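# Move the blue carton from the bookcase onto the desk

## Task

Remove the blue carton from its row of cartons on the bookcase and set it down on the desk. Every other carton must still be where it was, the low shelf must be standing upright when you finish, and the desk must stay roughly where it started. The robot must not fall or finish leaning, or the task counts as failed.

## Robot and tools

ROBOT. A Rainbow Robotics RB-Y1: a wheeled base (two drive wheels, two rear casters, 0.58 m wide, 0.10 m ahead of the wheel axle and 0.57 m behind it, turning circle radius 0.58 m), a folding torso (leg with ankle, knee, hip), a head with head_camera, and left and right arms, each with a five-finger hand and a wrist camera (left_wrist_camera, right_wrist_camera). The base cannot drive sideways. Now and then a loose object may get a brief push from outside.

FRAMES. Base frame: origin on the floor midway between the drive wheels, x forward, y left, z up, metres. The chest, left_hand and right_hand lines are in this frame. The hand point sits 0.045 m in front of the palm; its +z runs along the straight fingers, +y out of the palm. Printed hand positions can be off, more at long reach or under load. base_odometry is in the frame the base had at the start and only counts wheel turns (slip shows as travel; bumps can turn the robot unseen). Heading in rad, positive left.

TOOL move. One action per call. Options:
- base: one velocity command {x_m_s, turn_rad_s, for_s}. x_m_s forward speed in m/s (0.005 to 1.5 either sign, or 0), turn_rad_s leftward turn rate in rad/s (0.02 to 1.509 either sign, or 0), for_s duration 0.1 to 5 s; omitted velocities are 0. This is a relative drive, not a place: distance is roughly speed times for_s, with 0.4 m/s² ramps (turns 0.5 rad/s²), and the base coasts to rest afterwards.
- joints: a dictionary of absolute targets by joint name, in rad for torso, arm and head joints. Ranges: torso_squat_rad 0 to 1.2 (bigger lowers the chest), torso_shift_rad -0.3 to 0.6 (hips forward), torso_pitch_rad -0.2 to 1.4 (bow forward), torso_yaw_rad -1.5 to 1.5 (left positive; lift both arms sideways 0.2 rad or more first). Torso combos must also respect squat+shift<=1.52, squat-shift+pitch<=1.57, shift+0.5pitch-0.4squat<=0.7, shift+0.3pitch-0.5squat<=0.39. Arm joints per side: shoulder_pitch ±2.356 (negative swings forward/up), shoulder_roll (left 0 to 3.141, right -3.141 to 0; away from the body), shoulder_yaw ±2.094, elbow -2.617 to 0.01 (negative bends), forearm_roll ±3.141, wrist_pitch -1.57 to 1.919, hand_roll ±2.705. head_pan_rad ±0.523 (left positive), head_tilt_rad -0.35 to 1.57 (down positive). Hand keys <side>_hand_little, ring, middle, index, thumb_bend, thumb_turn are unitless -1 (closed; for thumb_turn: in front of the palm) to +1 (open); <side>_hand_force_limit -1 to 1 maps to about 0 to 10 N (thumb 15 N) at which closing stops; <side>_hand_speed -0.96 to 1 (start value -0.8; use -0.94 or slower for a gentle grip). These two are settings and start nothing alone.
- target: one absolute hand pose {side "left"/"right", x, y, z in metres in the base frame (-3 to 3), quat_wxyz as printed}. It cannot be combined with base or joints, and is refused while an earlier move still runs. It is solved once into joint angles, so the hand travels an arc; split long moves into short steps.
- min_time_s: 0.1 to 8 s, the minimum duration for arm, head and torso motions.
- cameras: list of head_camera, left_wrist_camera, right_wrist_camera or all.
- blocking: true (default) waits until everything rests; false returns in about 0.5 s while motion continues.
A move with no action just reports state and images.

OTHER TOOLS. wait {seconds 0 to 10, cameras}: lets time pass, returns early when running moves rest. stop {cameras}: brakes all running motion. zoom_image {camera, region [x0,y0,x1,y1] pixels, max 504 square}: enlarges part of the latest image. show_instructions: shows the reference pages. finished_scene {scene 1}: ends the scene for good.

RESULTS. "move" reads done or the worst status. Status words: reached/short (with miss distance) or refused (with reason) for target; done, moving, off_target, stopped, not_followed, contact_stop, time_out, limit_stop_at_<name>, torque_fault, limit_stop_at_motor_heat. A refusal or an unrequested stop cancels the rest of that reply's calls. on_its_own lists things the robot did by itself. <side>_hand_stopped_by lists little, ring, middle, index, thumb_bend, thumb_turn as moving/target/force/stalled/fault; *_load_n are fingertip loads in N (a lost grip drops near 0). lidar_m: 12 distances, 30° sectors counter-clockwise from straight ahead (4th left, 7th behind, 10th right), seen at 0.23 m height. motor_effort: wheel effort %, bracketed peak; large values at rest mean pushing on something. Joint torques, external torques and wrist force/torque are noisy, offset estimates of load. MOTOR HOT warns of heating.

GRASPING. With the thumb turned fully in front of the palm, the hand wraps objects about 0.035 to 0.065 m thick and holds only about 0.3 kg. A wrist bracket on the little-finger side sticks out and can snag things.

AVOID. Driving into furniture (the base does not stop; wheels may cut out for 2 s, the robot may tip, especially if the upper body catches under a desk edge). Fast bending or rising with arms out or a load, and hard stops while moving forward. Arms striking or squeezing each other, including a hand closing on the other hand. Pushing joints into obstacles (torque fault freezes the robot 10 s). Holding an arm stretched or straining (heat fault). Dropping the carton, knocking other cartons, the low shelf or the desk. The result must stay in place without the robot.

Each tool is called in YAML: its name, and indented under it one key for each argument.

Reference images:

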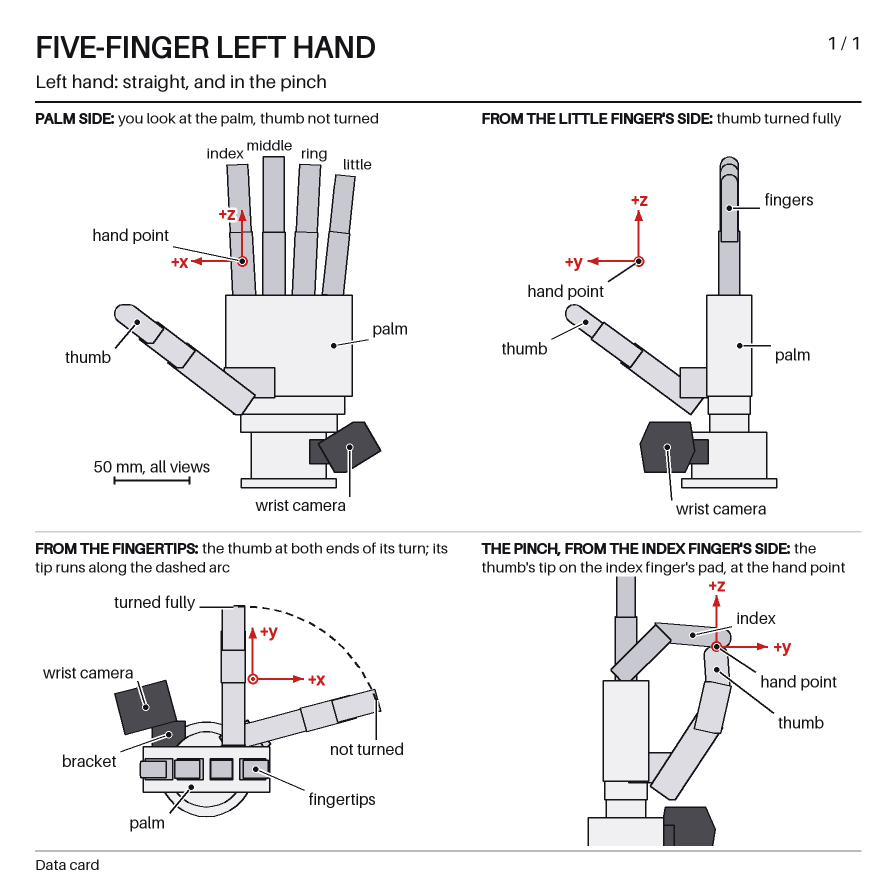

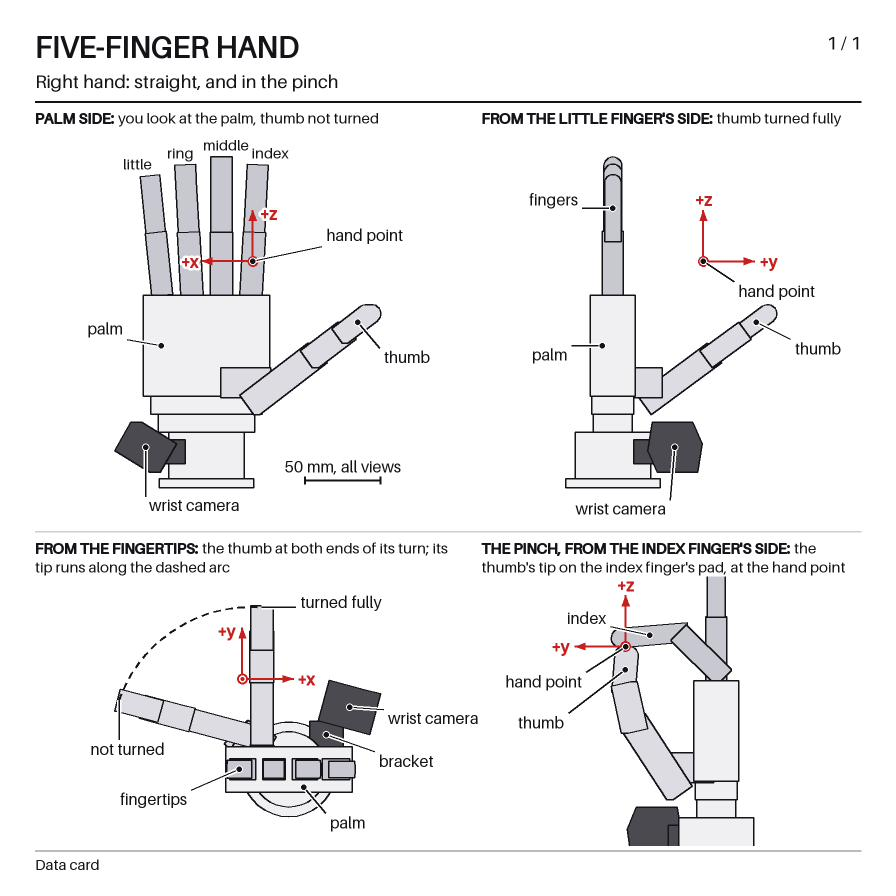

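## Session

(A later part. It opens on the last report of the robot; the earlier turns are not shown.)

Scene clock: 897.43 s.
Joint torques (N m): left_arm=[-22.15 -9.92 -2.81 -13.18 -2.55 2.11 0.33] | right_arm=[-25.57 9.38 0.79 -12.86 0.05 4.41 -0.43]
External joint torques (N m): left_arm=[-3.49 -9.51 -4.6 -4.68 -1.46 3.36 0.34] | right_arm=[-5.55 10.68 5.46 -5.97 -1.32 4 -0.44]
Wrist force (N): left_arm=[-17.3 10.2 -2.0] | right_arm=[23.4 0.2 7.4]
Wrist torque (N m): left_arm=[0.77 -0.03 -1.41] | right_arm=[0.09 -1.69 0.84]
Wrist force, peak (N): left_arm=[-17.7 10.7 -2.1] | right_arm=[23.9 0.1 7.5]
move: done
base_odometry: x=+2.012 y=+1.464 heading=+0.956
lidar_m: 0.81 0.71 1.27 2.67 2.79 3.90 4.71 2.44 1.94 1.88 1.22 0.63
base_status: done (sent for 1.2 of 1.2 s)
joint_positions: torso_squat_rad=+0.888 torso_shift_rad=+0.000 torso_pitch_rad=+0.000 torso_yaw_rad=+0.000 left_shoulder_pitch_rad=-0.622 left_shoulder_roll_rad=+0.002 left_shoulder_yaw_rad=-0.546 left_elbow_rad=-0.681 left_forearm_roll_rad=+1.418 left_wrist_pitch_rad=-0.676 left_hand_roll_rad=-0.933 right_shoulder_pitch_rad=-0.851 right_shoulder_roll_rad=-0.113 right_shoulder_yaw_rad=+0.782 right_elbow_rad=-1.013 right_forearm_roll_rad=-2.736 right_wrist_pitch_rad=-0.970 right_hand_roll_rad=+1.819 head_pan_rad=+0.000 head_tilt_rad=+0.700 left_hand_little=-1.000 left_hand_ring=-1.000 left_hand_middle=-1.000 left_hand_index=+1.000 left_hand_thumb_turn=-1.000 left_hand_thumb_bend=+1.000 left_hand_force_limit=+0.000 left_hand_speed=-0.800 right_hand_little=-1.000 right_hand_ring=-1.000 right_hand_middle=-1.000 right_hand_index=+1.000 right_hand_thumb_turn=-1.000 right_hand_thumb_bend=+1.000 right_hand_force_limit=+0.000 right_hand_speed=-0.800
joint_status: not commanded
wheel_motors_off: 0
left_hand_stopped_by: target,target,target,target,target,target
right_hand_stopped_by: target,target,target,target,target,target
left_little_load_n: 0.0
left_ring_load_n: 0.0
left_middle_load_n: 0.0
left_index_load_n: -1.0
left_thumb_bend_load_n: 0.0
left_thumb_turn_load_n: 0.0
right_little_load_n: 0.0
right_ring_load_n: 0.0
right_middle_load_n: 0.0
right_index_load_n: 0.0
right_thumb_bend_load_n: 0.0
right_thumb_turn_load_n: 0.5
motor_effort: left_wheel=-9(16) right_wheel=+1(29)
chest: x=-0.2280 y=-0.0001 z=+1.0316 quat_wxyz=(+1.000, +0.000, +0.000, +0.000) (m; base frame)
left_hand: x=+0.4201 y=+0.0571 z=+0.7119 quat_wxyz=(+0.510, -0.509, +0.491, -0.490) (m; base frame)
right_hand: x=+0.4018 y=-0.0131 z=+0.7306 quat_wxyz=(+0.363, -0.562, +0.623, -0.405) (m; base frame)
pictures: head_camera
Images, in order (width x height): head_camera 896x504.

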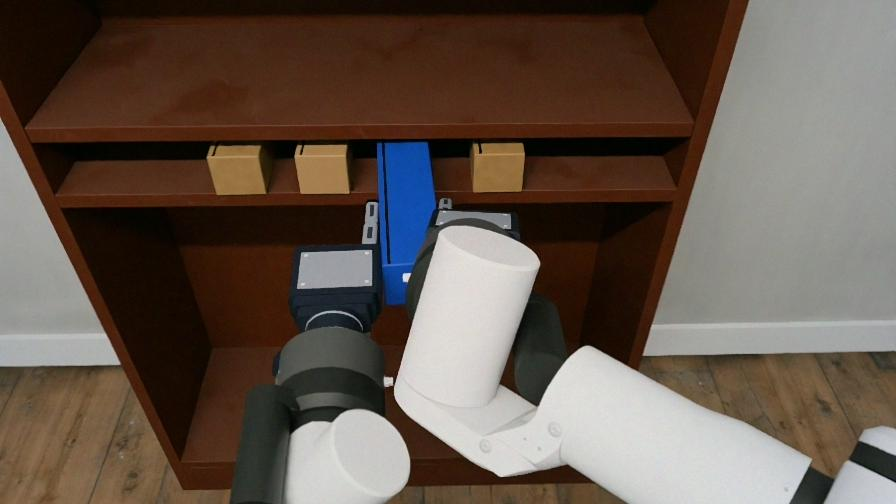

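move:
  base: {"x_m_s": -0.05, "for_s": 1.0}
  cameras: ["head_camera"]

zoom_image:
  camera: "head_camera"
  region: [280, 110, 560, 270]

Scene clock: 912.60 s.
Joint torques (N m): left_arm=[-22.65 -9.85 -2.9 -13.29 -2.61 1.97 0.3] | right_arm=[-26.11 9.32 0.39 -12.76 0.12 4.42 -0.45]
External joint torques (N m): left_arm=[-3.99 -9.45 -4.69 -4.8 -1.52 3.23 0.31] | right_arm=[-6.09 10.62 5.06 -5.87 -1.24 4.01 -0.46]
Wrist force (N): left_arm=[-17.0 10.4 -2.0] | right_arm=[23.2 0.1 7.6]
Wrist torque (N m): left_arm=[0.79 -0.07 -1.39] | right_arm=[0.07 -1.65 0.84]
Wrist force, peak (N): left_arm=[-18.0 10.3 -2.1] | right_arm=[23.8 -0.3 7.6]
move: done
base_odometry: x=+1.983 y=+1.423 heading=+0.954
lidar_m: 0.85 0.75 1.34 2.67 2.80 3.89 4.66 2.40 1.94 1.88 1.28 0.67
base_status: done (sent for 1 of 1 s)
joint_positions: torso_squat_rad=+0.888 torso_shift_rad=+0.000 torso_pitch_rad=+0.000 torso_yaw_rad=+0.000 left_shoulder_pitch_rad=-0.622 left_shoulder_roll_rad=+0.002 left_shoulder_yaw_rad=-0.546 left_elbow_rad=-0.681 left_forearm_roll_rad=+1.418 left_wrist_pitch_rad=-0.676 left_hand_roll_rad=-0.933 right_shoulder_pitch_rad=-0.851 right_shoulder_roll_rad=-0.113 right_shoulder_yaw_rad=+0.782 right_elbow_rad=-1.013 right_forearm_roll_rad=-2.736 right_wrist_pitch_rad=-0.970 right_hand_roll_rad=+1.819 head_pan_rad=+0.000 head_tilt_rad=+0.700 left_hand_little=-1.000 left_hand_ring=-1.000 left_hand_middle=-1.000 left_hand_index=+1.000 left_hand_thumb_turn=-1.000 left_hand_thumb_bend=+1.000 left_hand_force_limit=+0.000 left_hand_speed=-0.800 right_hand_little=-1.000 right_hand_ring=-1.000 right_hand_middle=-1.000 right_hand_index=+1.000 right_hand_thumb_turn=-1.000 right_hand_thumb_bend=+1.000 right_hand_force_limit=+0.000 right_hand_speed=-0.800
joint_status: not commanded
wheel_motors_off: 0
left_hand_stopped_by: target,target,target,target,target,target
right_hand_stopped_by: target,target,target,target,target,target
left_little_load_n: 0.0
left_ring_load_n: 0.0
left_middle_load_n: 0.0
left_index_load_n: -1.0
left_thumb_bend_load_n: 0.0
left_thumb_turn_load_n: 0.0
right_little_load_n: 0.0
right_ring_load_n: 0.0
right_middle_load_n: 0.0
right_index_load_n: 0.0
right_thumb_bend_load_n: 0.5
right_thumb_turn_load_n: 0.0
motor_effort: left_wheel=-10(23) right_wheel=+11(24)
chest: x=-0.2280 y=-0.0001 z=+1.0316 quat_wxyz=(+1.000, +0.000, +0.000, +0.000) (m; base frame)
left_hand: x=+0.4201 y=+0.0571 z=+0.7119 quat_wxyz=(+0.510, -0.509, +0.491, -0.490) (m; base frame)
right_hand: x=+0.4018 y=-0.0131 z=+0.7306 quat_wxyz=(+0.363, -0.562, +0.623, -0.405) (m; base frame)
pictures: head_camera
Images, in order (width x height): head_camera 896x504.

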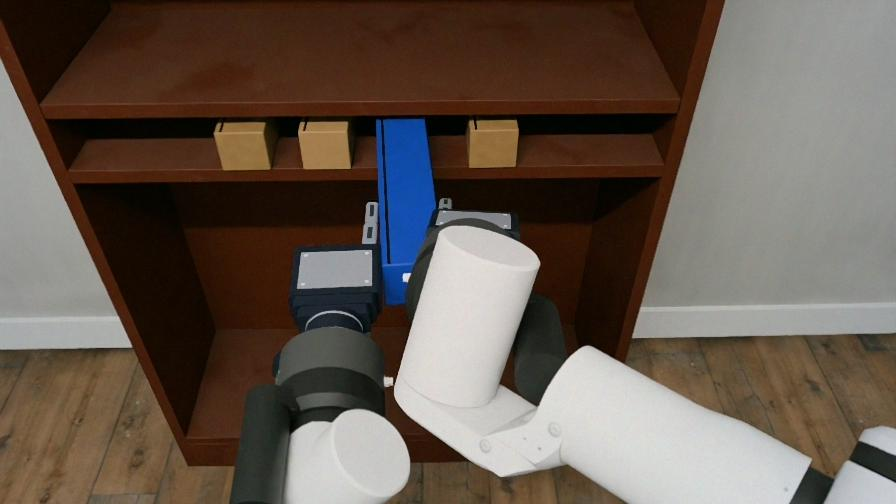

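Scaled by 1.800.

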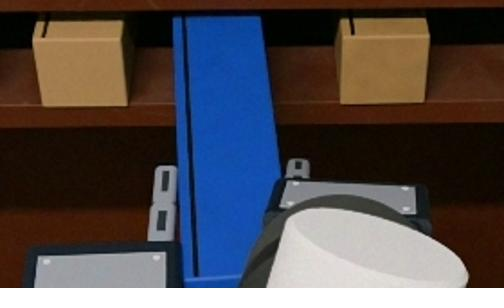

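move:
  base: {"x_m_s": -0.04, "for_s": 0.6}
  cameras: ["head_camera"]

zoom_image:
  camera: "head_camera"
  region: [280, 90, 560, 250]

Scene clock: 939.53 s.
Joint torques (N m): left_arm=[-22.46 -10.04 -2.75 -13.41 -2.62 1.99 0.24] | right_arm=[-25.93 9.07 0.25 -12.65 0.23 4.7 -0.38]
External joint torques (N m): left_arm=[-3.79 -9.63 -4.55 -4.92 -1.54 3.24 0.25] | right_arm=[-5.9 10.37 4.92 -5.75 -1.13 4.29 -0.38]
Wrist force (N): left_arm=[-17.5 10.1 -1.8] | right_arm=[23.4 0.0 7.5]
Wrist torque (N m): left_arm=[0.77 0.01 -1.42] | right_arm=[0.07 -1.69 0.82]
Wrist force, peak (N): left_arm=[-17.9 10.5 -2.2] | right_arm=[23.8 -0.3 7.8]
move: done
base_odometry: x=+1.969 y=+1.404 heading=+0.953
lidar_m: 0.88 0.77 1.38 2.67 2.80 3.89 4.63 2.38 1.94 1.87 1.31 0.68
base_status: done (sent for 0.6 of 0.6 s)
joint_positions: torso_squat_rad=+0.888 torso_shift_rad=+0.000 torso_pitch_rad=+0.000 torso_yaw_rad=+0.000 left_shoulder_pitch_rad=-0.622 left_shoulder_roll_rad=+0.002 left_shoulder_yaw_rad=-0.546 left_elbow_rad=-0.681 left_forearm_roll_rad=+1.418 left_wrist_pitch_rad=-0.676 left_hand_roll_rad=-0.933 right_shoulder_pitch_rad=-0.851 right_shoulder_roll_rad=-0.113 right_shoulder_yaw_rad=+0.782 right_elbow_rad=-1.013 right_forearm_roll_rad=-2.736 right_wrist_pitch_rad=-0.970 right_hand_roll_rad=+1.819 head_pan_rad=+0.000 head_tilt_rad=+0.700 left_hand_little=-1.000 left_hand_ring=-1.000 left_hand_middle=-1.000 left_hand_index=+1.000 left_hand_thumb_turn=-1.000 left_hand_thumb_bend=+1.000 left_hand_force_limit=+0.000 left_hand_speed=-0.800 right_hand_little=-1.000 right_hand_ring=-1.000 right_hand_middle=-1.000 right_hand_index=+1.000 right_hand_thumb_turn=-1.000 right_hand_thumb_bend=+1.000 right_hand_force_limit=+0.000 right_hand_speed=-0.800
joint_status: not commanded
wheel_motors_off: 0
left_hand_stopped_by: target,target,target,target,target,target
right_hand_stopped_by: target,target,target,target,target,target
left_little_load_n: 0.0
left_ring_load_n: 0.0
left_middle_load_n: 0.0
left_index_load_n: -1.0
left_thumb_bend_load_n: 0.0
left_thumb_turn_load_n: 0.0
right_little_load_n: 0.0
right_ring_load_n: 0.0
right_middle_load_n: 0.0
right_index_load_n: 0.0
right_thumb_bend_load_n: 0.0
right_thumb_turn_load_n: 0.0
motor_effort: left_wheel=-8(26) right_wheel=+11(19)
chest: x=-0.2280 y=-0.0001 z=+1.0316 quat_wxyz=(+1.000, +0.000, +0.000, +0.000) (m; base frame)
left_hand: x=+0.4201 y=+0.0571 z=+0.7119 quat_wxyz=(+0.510, -0.509, +0.491, -0.490) (m; base frame)
right_hand: x=+0.4018 y=-0.0131 z=+0.7306 quat_wxyz=(+0.363, -0.562, +0.623, -0.405) (m; base frame)
pictures: head_camera
Images, in order (width x height): head_camera 896x504.

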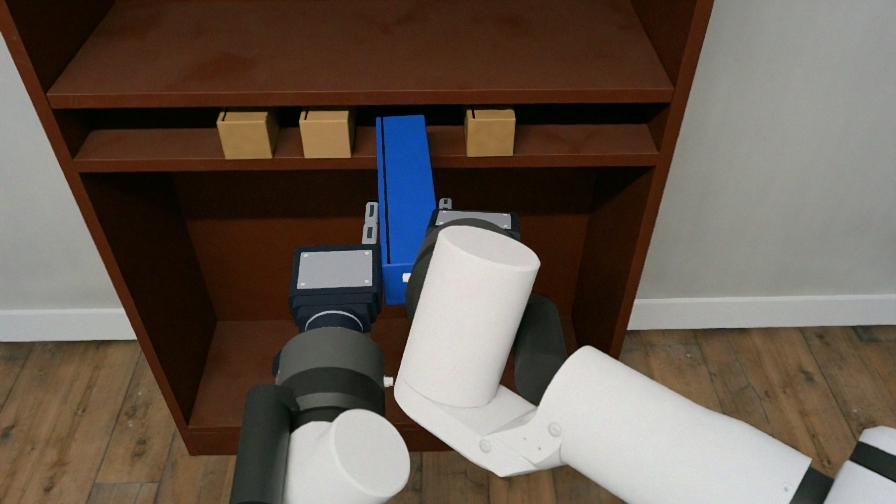

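Scaled by 1.800.

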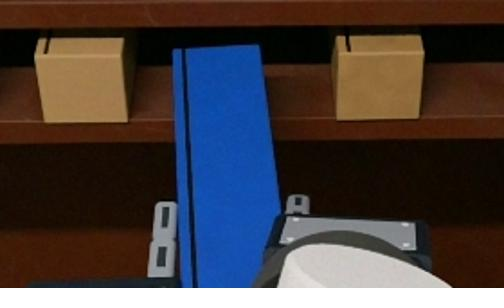

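move:
  base: {"x_m_s": -0.05, "for_s": 0.8}
  cameras: ["head_camera"]

zoom_image:
  camera: "head_camera"
  region: [280, 90, 560, 250]

Scene clock: 945.00 s.
Joint torques (N m): left_arm=[-22.41 -10.04 -2.57 -13.4 -2.5 1.96 0.26] | right_arm=[-25.13 9.56 0.93 -13.03 0.1 4.6 -0.34]
External joint torques (N m): left_arm=[-3.75 -9.63 -4.37 -4.91 -1.41 3.22 0.27] | right_arm=[-5.11 10.86 5.61 -6.13 -1.27 4.19 -0.35]
Wrist force (N): left_arm=[-17.1 10.3 -1.8] | right_arm=[23.5 0.0 7.4]
Wrist torque (N m): left_arm=[0.78 -0.06 -1.39] | right_arm=[0.07 -1.70 0.83]
Wrist force, peak (N): left_arm=[-17.8 10.3 -1.8] | right_arm=[23.7 0.0 7.7]
move: done
base_odometry: x=+1.946 y=+1.371 heading=+0.952
lidar_m: 0.92 0.81 1.43 2.66 2.79 3.86 4.60 2.35 1.93 1.88 1.37 0.72
base_status: done (sent for 0.8 of 0.8 s)
joint_positions: torso_squat_rad=+0.888 torso_shift_rad=+0.000 torso_pitch_rad=+0.000 torso_yaw_rad=+0.000 left_shoulder_pitch_rad=-0.622 left_shoulder_roll_rad=+0.002 left_shoulder_yaw_rad=-0.546 left_elbow_rad=-0.681 left_forearm_roll_rad=+1.418 left_wrist_pitch_rad=-0.676 left_hand_roll_rad=-0.933 right_shoulder_pitch_rad=-0.851 right_shoulder_roll_rad=-0.113 right_shoulder_yaw_rad=+0.782 right_elbow_rad=-1.013 right_forearm_roll_rad=-2.736 right_wrist_pitch_rad=-0.970 right_hand_roll_rad=+1.819 head_pan_rad=+0.000 head_tilt_rad=+0.700 left_hand_little=-1.000 left_hand_ring=-1.000 left_hand_middle=-1.000 left_hand_index=+1.000 left_hand_thumb_turn=-1.000 left_hand_thumb_bend=+1.000 left_hand_force_limit=+0.000 left_hand_speed=-0.800 right_hand_little=-1.000 right_hand_ring=-1.000 right_hand_middle=-1.000 right_hand_index=+1.000 right_hand_thumb_turn=-1.000 right_hand_thumb_bend=+1.000 right_hand_force_limit=+0.000 right_hand_speed=-0.800
joint_status: not commanded
wheel_motors_off: 0
left_hand_stopped_by: target,target,target,target,target,target
right_hand_stopped_by: target,target,target,target,target,target
left_little_load_n: 0.0
left_ring_load_n: 0.0
left_middle_load_n: 0.0
left_index_load_n: -1.5
left_thumb_bend_load_n: 0.0
left_thumb_turn_load_n: 0.0
right_little_load_n: 0.0
right_ring_load_n: 0.0
right_middle_load_n: 0.0
right_index_load_n: 0.0
right_thumb_bend_load_n: 0.0
right_thumb_turn_load_n: 0.0
motor_effort: left_wheel=-9(24) right_wheel=+11(22)
chest: x=-0.2280 y=-0.0001 z=+1.0316 quat_wxyz=(+1.000, +0.000, +0.000, +0.000) (m; base frame)
left_hand: x=+0.4201 y=+0.0572 z=+0.7119 quat_wxyz=(+0.510, -0.509, +0.491, -0.490) (m; base frame)
right_hand: x=+0.4018 y=-0.0131 z=+0.7306 quat_wxyz=(+0.363, -0.562, +0.623, -0.405) (m; base frame)
pictures: head_camera
Images, in order (width x height): head_camera 896x504.

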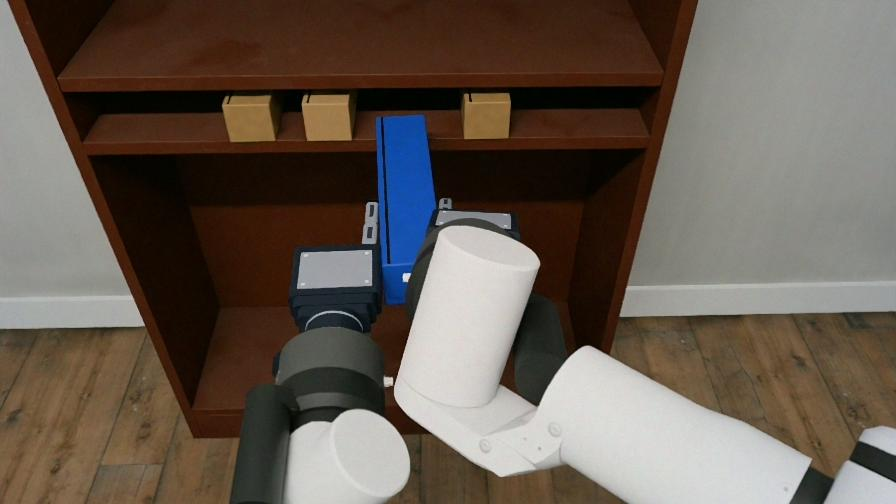

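Scaled by 1.800.

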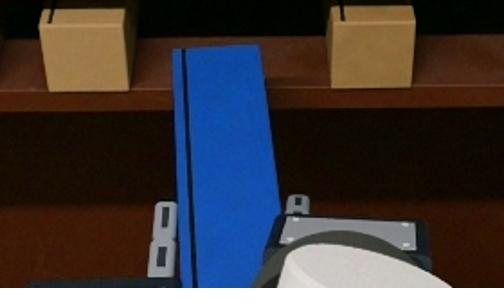

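move:
  base: {"x_m_s": -0.15, "for_s": 3.7}
  cameras: ["head_camera"]

Scene clock: 977.90 s.
Joint torques (N m): left_arm=[-22.65 -10.18 -2.86 -13.45 -2.58 1.94 0.23] | right_arm=[-26.14 9.68 0.1 -13.07 0.13 4.41 -0.58]
External joint torques (N m): left_arm=[-3.99 -9.77 -4.66 -4.96 -1.49 3.19 0.24] | right_arm=[-6.11 10.98 4.78 -6.17 -1.24 4 -0.58]
Wrist force (N): left_arm=[-17.1 10.3 -2.0] | right_arm=[23.5 -0.2 7.4]
Wrist torque (N m): left_arm=[0.79 -0.06 -1.41] | right_arm=[0.02 -1.70 0.83]
Wrist force, peak (N): left_arm=[-17.8 10.4 -2.3] | right_arm=[23.8 -0.1 7.5]
move: done
base_odometry: x=+1.623 y=+0.919 heading=+0.950
lidar_m: 1.26 1.31 2.22 2.69 2.80 3.85 4.04 2.37 1.62 1.86 1.94 1.28
base_status: done (sent for 3.7 of 3.7 s)
joint_positions: torso_squat_rad=+0.888 torso_shift_rad=+0.000 torso_pitch_rad=+0.000 torso_yaw_rad=+0.000 left_shoulder_pitch_rad=-0.622 left_shoulder_roll_rad=+0.002 left_shoulder_yaw_rad=-0.546 left_elbow_rad=-0.681 left_forearm_roll_rad=+1.418 left_wrist_pitch_rad=-0.676 left_hand_roll_rad=-0.933 right_shoulder_pitch_rad=-0.851 right_shoulder_roll_rad=-0.113 right_shoulder_yaw_rad=+0.782 right_elbow_rad=-1.013 right_forearm_roll_rad=-2.736 right_wrist_pitch_rad=-0.970 right_hand_roll_rad=+1.819 head_pan_rad=+0.000 head_tilt_rad=+0.700 left_hand_little=-1.000 left_hand_ring=-1.000 left_hand_middle=-1.000 left_hand_index=+1.000 left_hand_thumb_turn=-1.000 left_hand_thumb_bend=+1.000 left_hand_force_limit=+0.000 left_hand_speed=-0.800 right_hand_little=-1.000 right_hand_ring=-1.000 right_hand_middle=-1.000 right_hand_index=+1.000 right_hand_thumb_turn=-1.000 right_hand_thumb_bend=+1.000 right_hand_force_limit=+0.000 right_hand_speed=-0.800
joint_status: not commanded
wheel_motors_off: 0
left_hand_stopped_by: target,target,target,target,target,target
right_hand_stopped_by: target,target,target,target,target,target
left_little_load_n: 0.0
left_ring_load_n: 0.0
left_middle_load_n: 0.0
left_index_load_n: -1.5
left_thumb_bend_load_n: 0.0
left_thumb_turn_load_n: 0.0
right_little_load_n: 0.0
right_ring_load_n: 0.0
right_middle_load_n: 0.0
right_index_load_n: 0.0
right_thumb_bend_load_n: 0.0
right_thumb_turn_load_n: 0.0
motor_effort: left_wheel=-7(25) right_wheel=+10(20)
chest: x=-0.2280 y=-0.0001 z=+1.0316 quat_wxyz=(+1.000, +0.000, +0.000, +0.000) (m; base frame)
left_hand: x=+0.4201 y=+0.0572 z=+0.7119 quat_wxyz=(+0.510, -0.509, +0.491, -0.490) (m; base frame)
right_hand: x=+0.4017 y=-0.0131 z=+0.7306 quat_wxyz=(+0.363, -0.562, +0.623, -0.405) (m; base frame)
pictures: head_camera
Images, in order (width x height): head_camera 896x504.

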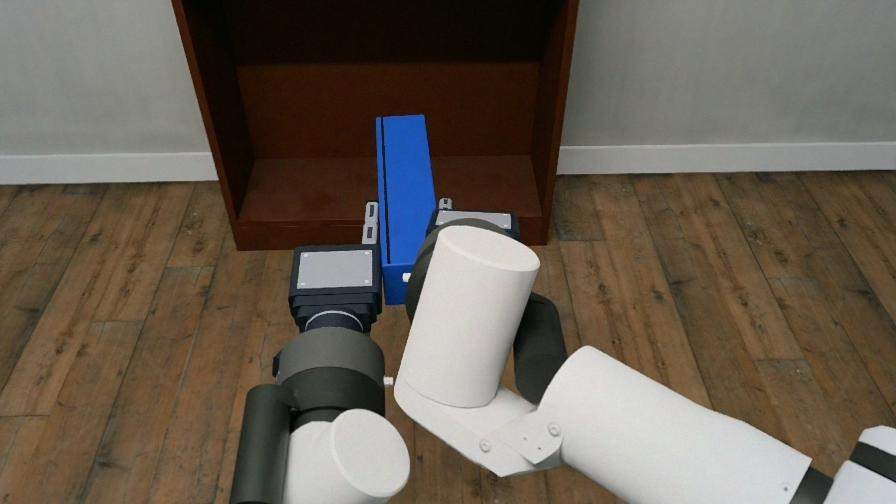

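move:
  base: {"turn_rad_s": 0.6, "for_s": 4.81}
  joints: {"head_tilt_rad": 0.45}
  cameras: ["head_camera"]

Scene clock: 987.77 s.
Joint torques (N m): left_arm=[-22.43 -10.17 -2.67 -13.48 -2.53 1.96 0.23] | right_arm=[-25.42 9.59 0.52 -12.92 0.01 4.63 -0.33]
External joint torques (N m): left_arm=[-3.77 -9.77 -4.47 -4.98 -1.44 3.21 0.24] | right_arm=[-5.39 10.88 5.2 -6.02 -1.36 4.22 -0.34]
Wrist force (N): left_arm=[-17.2 10.2 -1.9] | right_arm=[23.4 0.0 7.1]
Wrist torque (N m): left_arm=[0.78 -0.04 -1.41] | right_arm=[0.08 -1.68 0.84]
Wrist force, peak (N): left_arm=[-17.8 10.5 -2.2] | right_arm=[23.7 -0.1 7.5]
move: done
base_odometry: x=+1.623 y=+0.919 heading=-2.454
lidar_m: 4.04 3.43 1.92 1.60 1.86 1.73 1.25 1.32 1.86 2.68 2.70 3.22
base_status: done (sent for 4.8 of 4.8 s)
joint_positions: torso_squat_rad=+0.888 torso_shift_rad=+0.000 torso_pitch_rad=+0.000 torso_yaw_rad=+0.000 left_shoulder_pitch_rad=-0.622 left_shoulder_roll_rad=+0.002 left_shoulder_yaw_rad=-0.546 left_elbow_rad=-0.681 left_forearm_roll_rad=+1.418 left_wrist_pitch_rad=-0.676 left_hand_roll_rad=-0.933 right_shoulder_pitch_rad=-0.851 right_shoulder_roll_rad=-0.113 right_shoulder_yaw_rad=+0.782 right_elbow_rad=-1.013 right_forearm_roll_rad=-2.736 right_wrist_pitch_rad=-0.970 right_hand_roll_rad=+1.819 head_pan_rad=+0.000 head_tilt_rad=+0.450 left_hand_little=-1.000 left_hand_ring=-1.000 left_hand_middle=-1.000 left_hand_index=+1.000 left_hand_thumb_turn=-1.000 left_hand_thumb_bend=+1.000 left_hand_force_limit=+0.000 left_hand_speed=-0.800 right_hand_little=-1.000 right_hand_ring=-1.000 right_hand_middle=-1.000 right_hand_index=+1.000 right_hand_thumb_turn=-1.000 right_hand_thumb_bend=+1.000 right_hand_force_limit=+0.000 right_hand_speed=-0.800
joint_status: all done
wheel_motors_off: 0
left_hand_stopped_by: target,target,target,target,target,target
right_hand_stopped_by: target,target,target,target,target,target
left_little_load_n: 0.0
left_ring_load_n: 0.0
left_middle_load_n: 0.0
left_index_load_n: -1.5
left_thumb_bend_load_n: 0.0
left_thumb_turn_load_n: 0.0
right_little_load_n: 0.0
right_ring_load_n: 0.0
right_middle_load_n: 0.0
right_index_load_n: 0.0
right_thumb_bend_load_n: 0.0
right_thumb_turn_load_n: 0.0
motor_effort: left_wheel=-1(21) right_wheel=+11(30)
chest: x=-0.2280 y=-0.0001 z=+1.0316 quat_wxyz=(+1.000, +0.000, +0.000, +0.000) (m; base frame)
left_hand: x=+0.4201 y=+0.0572 z=+0.7119 quat_wxyz=(+0.510, -0.509, +0.491, -0.490) (m; base frame)
right_hand: x=+0.4018 y=-0.0131 z=+0.7306 quat_wxyz=(+0.363, -0.562, +0.623, -0.405) (m; base frame)
pictures: head_camera
Images, in order (width x height): head_camera 896x504.

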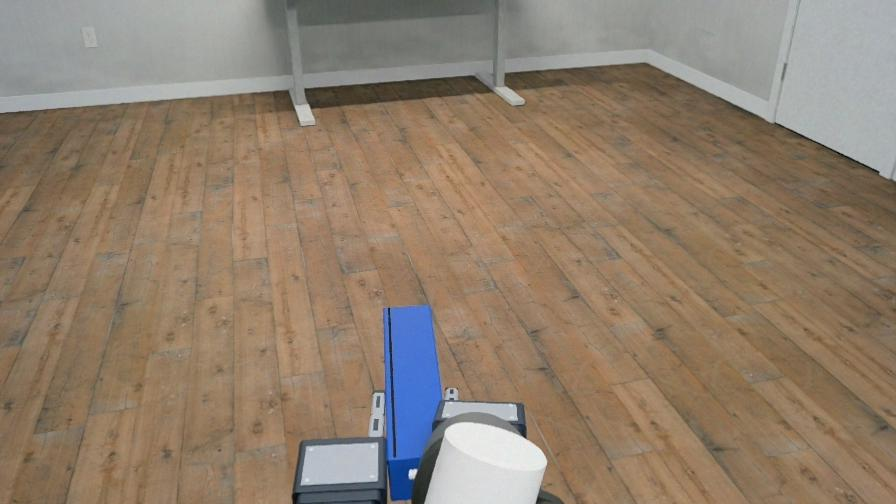

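move:
  base: {"x_m_s": 0.35, "for_s": 5}
  joints: {"head_tilt_rad": 0.35}
  cameras: ["head_camera"]

Scene clock: 999.40 s.
Joint torques (N m): left_arm=[-22.64 -9.9 -2.69 -13.59 -2.54 1.96 0.24] | right_arm=[-25.87 9.41 0.71 -13.13 0.12 4.67 -0.23]
External joint torques (N m): left_arm=[-3.98 -9.5 -4.49 -5.09 -1.45 3.21 0.25] | right_arm=[-5.85 10.71 5.39 -6.24 -1.25 4.26 -0.24]
Wrist force (N): left_arm=[-17.5 10.5 -1.7] | right_arm=[23.4 0.2 7.6]
Wrist torque (N m): left_arm=[0.83 0.03 -1.44] | right_arm=[0.05 -1.72 0.84]
Wrist force, peak (N): left_arm=[-17.9 10.5 -2.4] | right_arm=[24.0 -0.1 7.0]
move: done
base_odometry: x=+0.272 y=-0.192 heading=-2.453
lidar_m: 2.57 2.32 2.48 1.80 1.85 2.67 2.97 3.28 2.64 2.33 2.34 2.80
base_status: done (sent for 5 of 5 s)
joint_positions: torso_squat_rad=+0.888 torso_shift_rad=+0.000 torso_pitch_rad=+0.000 torso_yaw_rad=+0.000 left_shoulder_pitch_rad=-0.622 left_shoulder_roll_rad=+0.002 left_shoulder_yaw_rad=-0.546 left_elbow_rad=-0.681 left_forearm_roll_rad=+1.418 left_wrist_pitch_rad=-0.676 left_hand_roll_rad=-0.933 right_shoulder_pitch_rad=-0.851 right_shoulder_roll_rad=-0.113 right_shoulder_yaw_rad=+0.782 right_elbow_rad=-1.013 right_forearm_roll_rad=-2.736 right_wrist_pitch_rad=-0.970 right_hand_roll_rad=+1.819 head_pan_rad=+0.000 head_tilt_rad=+0.350 left_hand_little=-1.000 left_hand_ring=-1.000 left_hand_middle=-1.000 left_hand_index=+1.000 left_hand_thumb_turn=-1.000 left_hand_thumb_bend=+1.000 left_hand_force_limit=+0.000 left_hand_speed=-0.800 right_hand_little=-1.000 right_hand_ring=-1.000 right_hand_middle=-1.000 right_hand_index=+1.000 right_hand_thumb_turn=-1.000 right_hand_thumb_bend=+1.000 right_hand_force_limit=+0.000 right_hand_speed=-0.800
joint_status: all done
wheel_motors_off: 0
left_hand_stopped_by: target,target,target,target,target,target
right_hand_stopped_by: target,target,target,target,target,target
left_little_load_n: 0.0
left_ring_load_n: 0.0
left_middle_load_n: 0.0
left_index_load_n: -1.5
left_thumb_bend_load_n: 0.0
left_thumb_turn_load_n: 0.0
right_little_load_n: 0.0
right_ring_load_n: 0.0
right_middle_load_n: 0.0
right_index_load_n: 0.0
right_thumb_bend_load_n: 0.0
right_thumb_turn_load_n: 0.0
motor_effort: left_wheel=+2(19) right_wheel=-1(35)
chest: x=-0.2280 y=-0.0001 z=+1.0316 quat_wxyz=(+1.000, +0.000, +0.000, +0.000) (m; base frame)
left_hand: x=+0.4201 y=+0.0572 z=+0.7118 quat_wxyz=(+0.510, -0.509, +0.491, -0.490) (m; base frame)
right_hand: x=+0.4018 y=-0.0131 z=+0.7306 quat_wxyz=(+0.363, -0.562, +0.623, -0.405) (m; base frame)
pictures: head_camera
Images, in order (width x height): head_camera 896x504.

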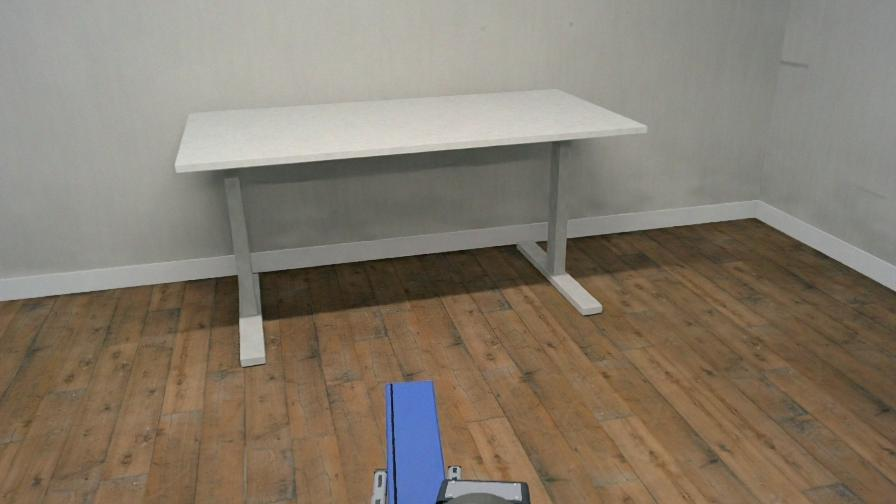

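move:
  base: {"x_m_s": 0.3, "for_s": 3.0}
  joints: {"head_tilt_rad": 0.45}
  cameras: ["head_camera"]

Scene clock: 1020.20 s.
Joint torques (N m): left_arm=[-22.36 -10.04 -2.69 -13.38 -2.61 1.91 0.29] | right_arm=[-25.41 8.66 0.14 -13.08 0.25 4.39 -0.28]
External joint torques (N m): left_arm=[-3.7 -9.63 -4.49 -4.89 -1.52 3.16 0.3] | right_arm=[-5.39 9.96 4.81 -6.18 -1.12 3.98 -0.29]
Wrist force (N): left_arm=[-17.4 10.4 -1.7] | right_arm=[23.3 -0.4 7.3]
Wrist torque (N m): left_arm=[0.83 -0.01 -1.42] | right_arm=[0.02 -1.69 0.81]
Wrist force, peak (N): left_arm=[-18.1 10.1 -2.1] | right_arm=[23.7 0.1 7.6]
move: done
base_odometry: x=-0.423 y=-0.764 heading=-2.453
lidar_m: 1.92 1.47 2.32 2.38 2.10 2.77 3.84 3.90 2.43 2.13 2.14 1.69
base_status: done (sent for 3 of 3 s)
joint_positions: torso_squat_rad=+0.888 torso_shift_rad=+0.000 torso_pitch_rad=+0.000 torso_yaw_rad=+0.000 left_shoulder_pitch_rad=-0.622 left_shoulder_roll_rad=+0.002 left_shoulder_yaw_rad=-0.546 left_elbow_rad=-0.681 left_forearm_roll_rad=+1.418 left_wrist_pitch_rad=-0.676 left_hand_roll_rad=-0.933 right_shoulder_pitch_rad=-0.851 right_shoulder_roll_rad=-0.113 right_shoulder_yaw_rad=+0.782 right_elbow_rad=-1.013 right_forearm_roll_rad=-2.736 right_wrist_pitch_rad=-0.970 right_hand_roll_rad=+1.819 head_pan_rad=+0.000 head_tilt_rad=+0.450 left_hand_little=-1.000 left_hand_ring=-1.000 left_hand_middle=-1.000 left_hand_index=+1.000 left_hand_thumb_turn=-1.000 left_hand_thumb_bend=+1.000 left_hand_force_limit=+0.000 left_hand_speed=-0.800 right_hand_little=-1.000 right_hand_ring=-1.000 right_hand_middle=-1.000 right_hand_index=+1.000 right_hand_thumb_turn=-1.000 right_hand_thumb_bend=+1.000 right_hand_force_limit=+0.000 right_hand_speed=-0.800
joint_status: all done
wheel_motors_off: 0
left_hand_stopped_by: target,target,target,target,target,target
right_hand_stopped_by: target,target,target,target,target,target
left_little_load_n: 0.0
left_ring_load_n: 0.0
left_middle_load_n: 0.0
left_index_load_n: -1.5
left_thumb_bend_load_n: 0.0
left_thumb_turn_load_n: 0.0
right_little_load_n: 0.0
right_ring_load_n: 0.0
right_middle_load_n: 0.5
right_index_load_n: 0.0
right_thumb_bend_load_n: 0.0
right_thumb_turn_load_n: 0.0
motor_effort: left_wheel=+0(17) right_wheel=-2(16)
chest: x=-0.2279 y=-0.0001 z=+1.0316 quat_wxyz=(+1.000, +0.000, +0.000, +0.000) (m; base frame)
left_hand: x=+0.4201 y=+0.0572 z=+0.7118 quat_wxyz=(+0.510, -0.509, +0.491, -0.490) (m; base frame)
right_hand: x=+0.4018 y=-0.0131 z=+0.7305 quat_wxyz=(+0.363, -0.562, +0.623, -0.405) (m; base frame)
pictures: head_camera
Images, in order (width x height): head_camera 896x504.

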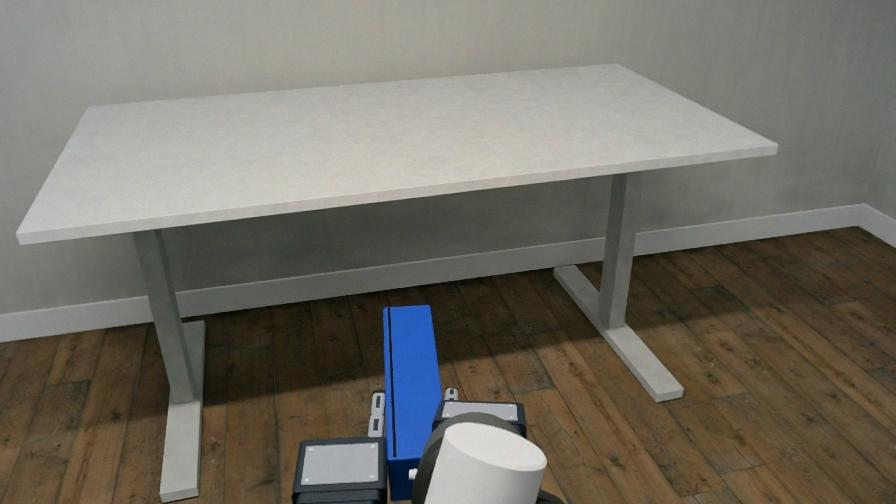

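move:
  base: {"x_m_s": 0.15, "for_s": 2.0}
  joints: {"torso_squat_rad": 0.8}
  min_time_s: 3

move:
  base: {"turn_rad_s": 0.2, "for_s": 1.4}
  joints: {"head_tilt_rad": 0.6}
  cameras: ["head_camera"]

Scene clock: 1051.53 s.
Joint torques (N m): left_arm=[-22.54 -10.12 -2.77 -13.35 -2.56 1.95 0.22] | right_arm=[-26.01 9.32 0.07 -12.89 0.17 4.69 -0.37]
External joint torques (N m): left_arm=[-3.89 -9.71 -4.57 -4.86 -1.47 3.2 0.23] | right_arm=[-5.99 10.62 4.75 -6 -1.2 4.28 -0.37]
Wrist force (N): left_arm=[-17.0 10.3 -2.0] | right_arm=[23.5 -0.1 7.5]
Wrist torque (N m): left_arm=[0.78 -0.08 -1.39] | right_arm=[0.03 -1.71 0.84]
Wrist force, peak (N): left_arm=[-18.0 10.1 -1.7] | right_arm=[23.7 0.0 7.6]
move: done
base_odometry: x=-0.655 y=-0.955 heading=-2.453
lidar_m: 1.62 1.20 1.96 2.44 2.27 2.60 4.15 3.81 2.35 2.07 2.07 1.41
base_status: done (sent for 2 of 2 s)
joint_positions: torso_squat_rad=+0.800 torso_shift_rad=+0.000 torso_pitch_rad=+0.000 torso_yaw_rad=+0.000 left_shoulder_pitch_rad=-0.622 left_shoulder_roll_rad=+0.002 left_shoulder_yaw_rad=-0.546 left_elbow_rad=-0.681 left_forearm_roll_rad=+1.418 left_wrist_pitch_rad=-0.676 left_hand_roll_rad=-0.933 right_shoulder_pitch_rad=-0.851 right_shoulder_roll_rad=-0.113 right_shoulder_yaw_rad=+0.782 right_elbow_rad=-1.013 right_forearm_roll_rad=-2.736 right_wrist_pitch_rad=-0.970 right_hand_roll_rad=+1.819 head_pan_rad=+0.000 head_tilt_rad=+0.450 left_hand_little=-1.000 left_hand_ring=-1.000 left_hand_middle=-1.000 left_hand_index=+1.000 left_hand_thumb_turn=-1.000 left_hand_thumb_bend=+1.000 left_hand_force_limit=+0.000 left_hand_speed=-0.800 right_hand_little=-1.000 right_hand_ring=-1.000 right_hand_middle=-1.000 right_hand_index=+1.000 right_hand_thumb_turn=-1.000 right_hand_thumb_bend=+1.000 right_hand_force_limit=+0.000 right_hand_speed=-0.800
joint_status: all done
wheel_motors_off: 0
left_hand_stopped_by: target,target,target,target,target,target
right_hand_stopped_by: target,target,target,target,target,target
left_little_load_n: 0.0
left_ring_load_n: 0.0
left_middle_load_n: 0.0
left_index_load_n: -1.5
left_thumb_bend_load_n: 0.0
left_thumb_turn_load_n: 0.0
right_little_load_n: 0.0
right_ring_load_n: 0.0
right_middle_load_n: 0.0
right_index_load_n: 0.0
right_thumb_bend_load_n: 0.0
right_thumb_turn_load_n: -0.5
motor_effort: left_wheel=+1(19) right_wheel=-3(16)
chest: x=-0.2279 y=-0.0001 z=+1.0776 quat_wxyz=(+1.000, +0.000, +0.000, +0.000) (m; base frame)
left_hand: x=+0.4201 y=+0.0572 z=+0.7578 quat_wxyz=(+0.510, -0.509, +0.491, -0.490) (m; base frame)
right_hand: x=+0.4018 y=-0.0131 z=+0.7765 quat_wxyz=(+0.363, -0.562, +0.623, -0.405) (m; base frame)
pictures: none

Scene clock: 1053.63 s.
Joint torques (N m): left_arm=[-22.48 -9.84 -2.57 -13.43 -2.58 1.95 0.27] | right_arm=[-26.01 8.91 0.52 -13.08 0.21 4.73 -0.26]
External joint torques (N m): left_arm=[-3.82 -9.44 -4.37 -4.94 -1.49 3.2 0.28] | right_arm=[-5.98 10.21 5.19 -6.18 -1.15 4.31 -0.27]
Wrist force (N): left_arm=[-17.3 10.1 -1.8] | right_arm=[23.6 0.0 7.5]
Wrist torque (N m): left_arm=[0.74 -0.02 -1.40] | right_arm=[0.06 -1.74 0.85]
Wrist force, peak (N): left_arm=[-17.8 10.4 -1.7] | right_arm=[23.9 0.3 7.4]
move: done
base_odometry: x=-0.655 y=-0.955 heading=-2.174
lidar_m: 1.21 1.20 2.49 2.44 2.27 3.83 4.12 2.76 2.12 2.09 2.12 1.42
base_status: done (sent for 1.4 of 1.4 s)
joint_positions: torso_squat_rad=+0.800 torso_shift_rad=+0.000 torso_pitch_rad=+0.000 torso_yaw_rad=+0.000 left_shoulder_pitch_rad=-0.622 left_shoulder_roll_rad=+0.002 left_shoulder_yaw_rad=-0.546 left_elbow_rad=-0.681 left_forearm_roll_rad=+1.418 left_wrist_pitch_rad=-0.676 left_hand_roll_rad=-0.933 right_shoulder_pitch_rad=-0.851 right_shoulder_roll_rad=-0.113 right_shoulder_yaw_rad=+0.782 right_elbow_rad=-1.013 right_forearm_roll_rad=-2.736 right_wrist_pitch_rad=-0.970 right_hand_roll_rad=+1.819 head_pan_rad=+0.000 head_tilt_rad=+0.600 left_hand_little=-1.000 left_hand_ring=-1.000 left_hand_middle=-1.000 left_hand_index=+1.000 left_hand_thumb_turn=-1.000 left_hand_thumb_bend=+1.000 left_hand_force_limit=+0.000 left_hand_speed=-0.800 right_hand_little=-1.000 right_hand_ring=-1.000 right_hand_middle=-1.000 right_hand_index=+1.000 right_hand_thumb_turn=-1.000 right_hand_thumb_bend=+1.000 right_hand_force_limit=+0.000 right_hand_speed=-0.800
joint_status: all done
wheel_motors_off: 0
left_hand_stopped_by: target,target,target,target,target,target
right_hand_stopped_by: target,target,target,target,target,target
left_little_load_n: 0.0
left_ring_load_n: 0.0
left_middle_load_n: 0.0
left_index_load_n: -1.5
left_thumb_bend_load_n: 0.0
left_thumb_turn_load_n: 0.0
right_little_load_n: 0.0
right_ring_load_n: 0.0
right_middle_load_n: 0.0
right_index_load_n: 0.0
right_thumb_bend_load_n: 0.0
right_thumb_turn_load_n: 0.0
motor_effort: left_wheel=-3(27) right_wheel=+3(31)
chest: x=-0.2280 y=-0.0001 z=+1.0776 quat_wxyz=(+1.000, +0.000, +0.000, +0.000) (m; base frame)
left_hand: x=+0.4201 y=+0.0571 z=+0.7578 quat_wxyz=(+0.510, -0.509, +0.491, -0.490) (m; base frame)
right_hand: x=+0.4018 y=-0.0131 z=+0.7766 quat_wxyz=(+0.363, -0.562, +0.623, -0.405) (m; base frame)
pictures: head_camera
Images, in order (width x height): head_camera 896x504.

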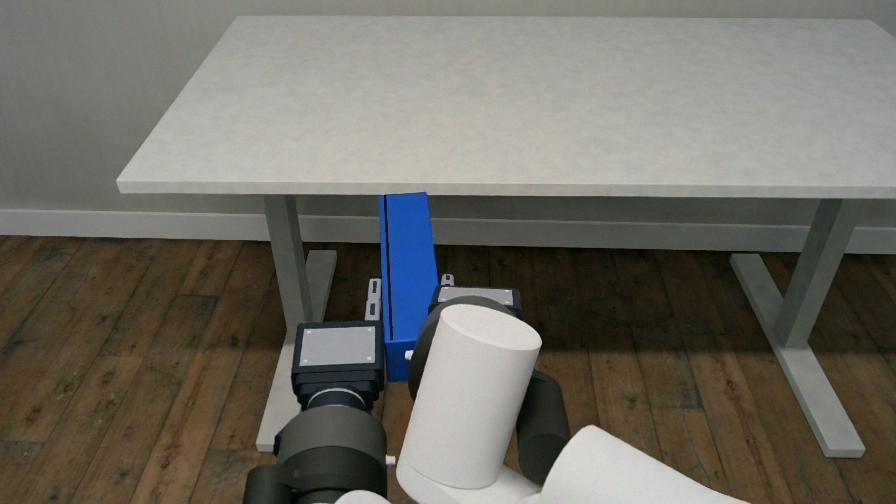

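move:
  joints: {"left_hand_middle": 1, "left_hand_ring": 1, "left_hand_little": 1, "right_hand_middle": 1, "right_hand_ring": 1, "right_hand_little": 1}
  cameras: ["head_camera", "left_wrist_camera", "right_wrist_camera"]

Scene clock: 1069.77 s.
Joint torques (N m): left_arm=[-22.46 -10.03 -2.71 -13.39 -2.52 1.94 0.25] | right_arm=[-25.45 9.38 0.38 -12.86 0.03 4.62 -0.33]
External joint torques (N m): left_arm=[-3.79 -9.63 -4.5 -4.89 -1.43 3.2 0.26] | right_arm=[-5.41 10.68 5.05 -5.95 -1.35 4.2 -0.34]
Wrist force (N): left_arm=[-17.2 10.6 -2.0] | right_arm=[23.3 0.2 7.6]
Wrist torque (N m): left_arm=[0.82 -0.03 -1.40] | right_arm=[0.06 -1.69 0.84]
Wrist force, peak (N): left_arm=[-17.5 10.5 -2.2] | right_arm=[23.9 -0.2 7.3]
move: done
base_odometry: x=-0.655 y=-0.955 heading=-2.174
lidar_m: 1.20 1.21 2.48 2.44 2.28 3.83 4.13 2.75 2.13 2.09 2.12 1.41
base_status: not commanded
joint_positions: torso_squat_rad=+0.800 torso_shift_rad=+0.000 torso_pitch_rad=+0.000 torso_yaw_rad=+0.000 left_shoulder_pitch_rad=-0.622 left_shoulder_roll_rad=+0.002 left_shoulder_yaw_rad=-0.546 left_elbow_rad=-0.681 left_forearm_roll_rad=+1.418 left_wrist_pitch_rad=-0.676 left_hand_roll_rad=-0.933 right_shoulder_pitch_rad=-0.851 right_shoulder_roll_rad=-0.113 right_shoulder_yaw_rad=+0.782 right_elbow_rad=-1.013 right_forearm_roll_rad=-2.736 right_wrist_pitch_rad=-0.970 right_hand_roll_rad=+1.819 head_pan_rad=+0.000 head_tilt_rad=+0.600 left_hand_little=+1.000 left_hand_ring=+1.000 left_hand_middle=+1.000 left_hand_index=+1.000 left_hand_thumb_turn=-1.000 left_hand_thumb_bend=+1.000 left_hand_force_limit=+0.000 left_hand_speed=-0.800 right_hand_little=+1.000 right_hand_ring=+1.000 right_hand_middle=+1.000 right_hand_index=+1.000 right_hand_thumb_turn=-1.000 right_hand_thumb_bend=+1.000 right_hand_force_limit=+0.000 right_hand_speed=-0.800
joint_status: all done
wheel_motors_off: 0
left_hand_stopped_by: target,target,target,target,target,target
right_hand_stopped_by: target,target,target,target,target,target
left_little_load_n: 0.0
left_ring_load_n: 0.0
left_middle_load_n: 0.0
left_index_load_n: -1.5
left_thumb_bend_load_n: 0.0
left_thumb_turn_load_n: 0.0
right_little_load_n: -0.5
right_ring_load_n: 0.0
right_middle_load_n: 0.0
right_index_load_n: 0.0
right_thumb_bend_load_n: 0.0
right_thumb_turn_load_n: 0.0
motor_effort: left_wheel=-1(4) right_wheel=+3(4)
chest: x=-0.2280 y=-0.0001 z=+1.0776 quat_wxyz=(+1.000, +0.000, +0.000, +0.000) (m; base frame)
left_hand: x=+0.4201 y=+0.0571 z=+0.7578 quat_wxyz=(+0.510, -0.509, +0.491, -0.490) (m; base frame)
right_hand: x=+0.4018 y=-0.0131 z=+0.7766 quat_wxyz=(+0.363, -0.562, +0.623, -0.405) (m; base frame)
pictures: head_camera, left_wrist_camera, right_wrist_camera
Images, in order (width x height): head_camera 896x504, left_wrist_camera 504x504, right_wrist_camera 504x504.

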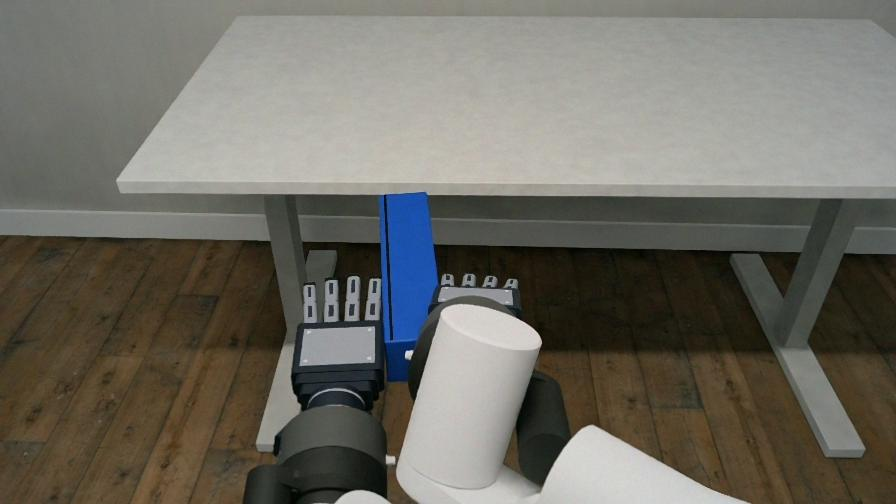

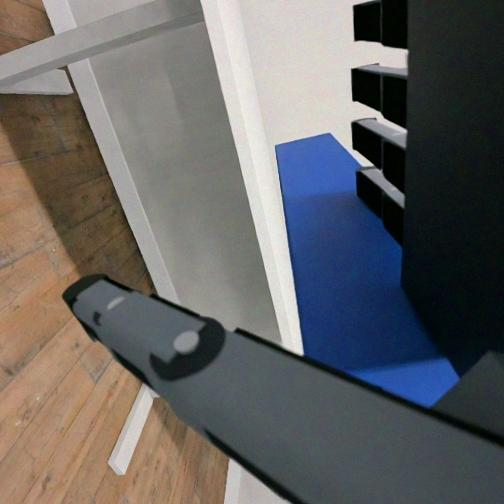

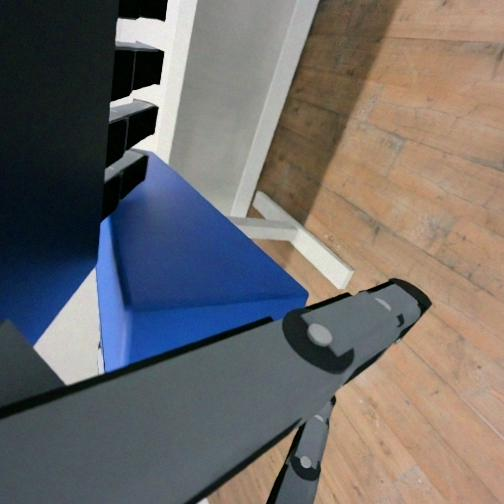

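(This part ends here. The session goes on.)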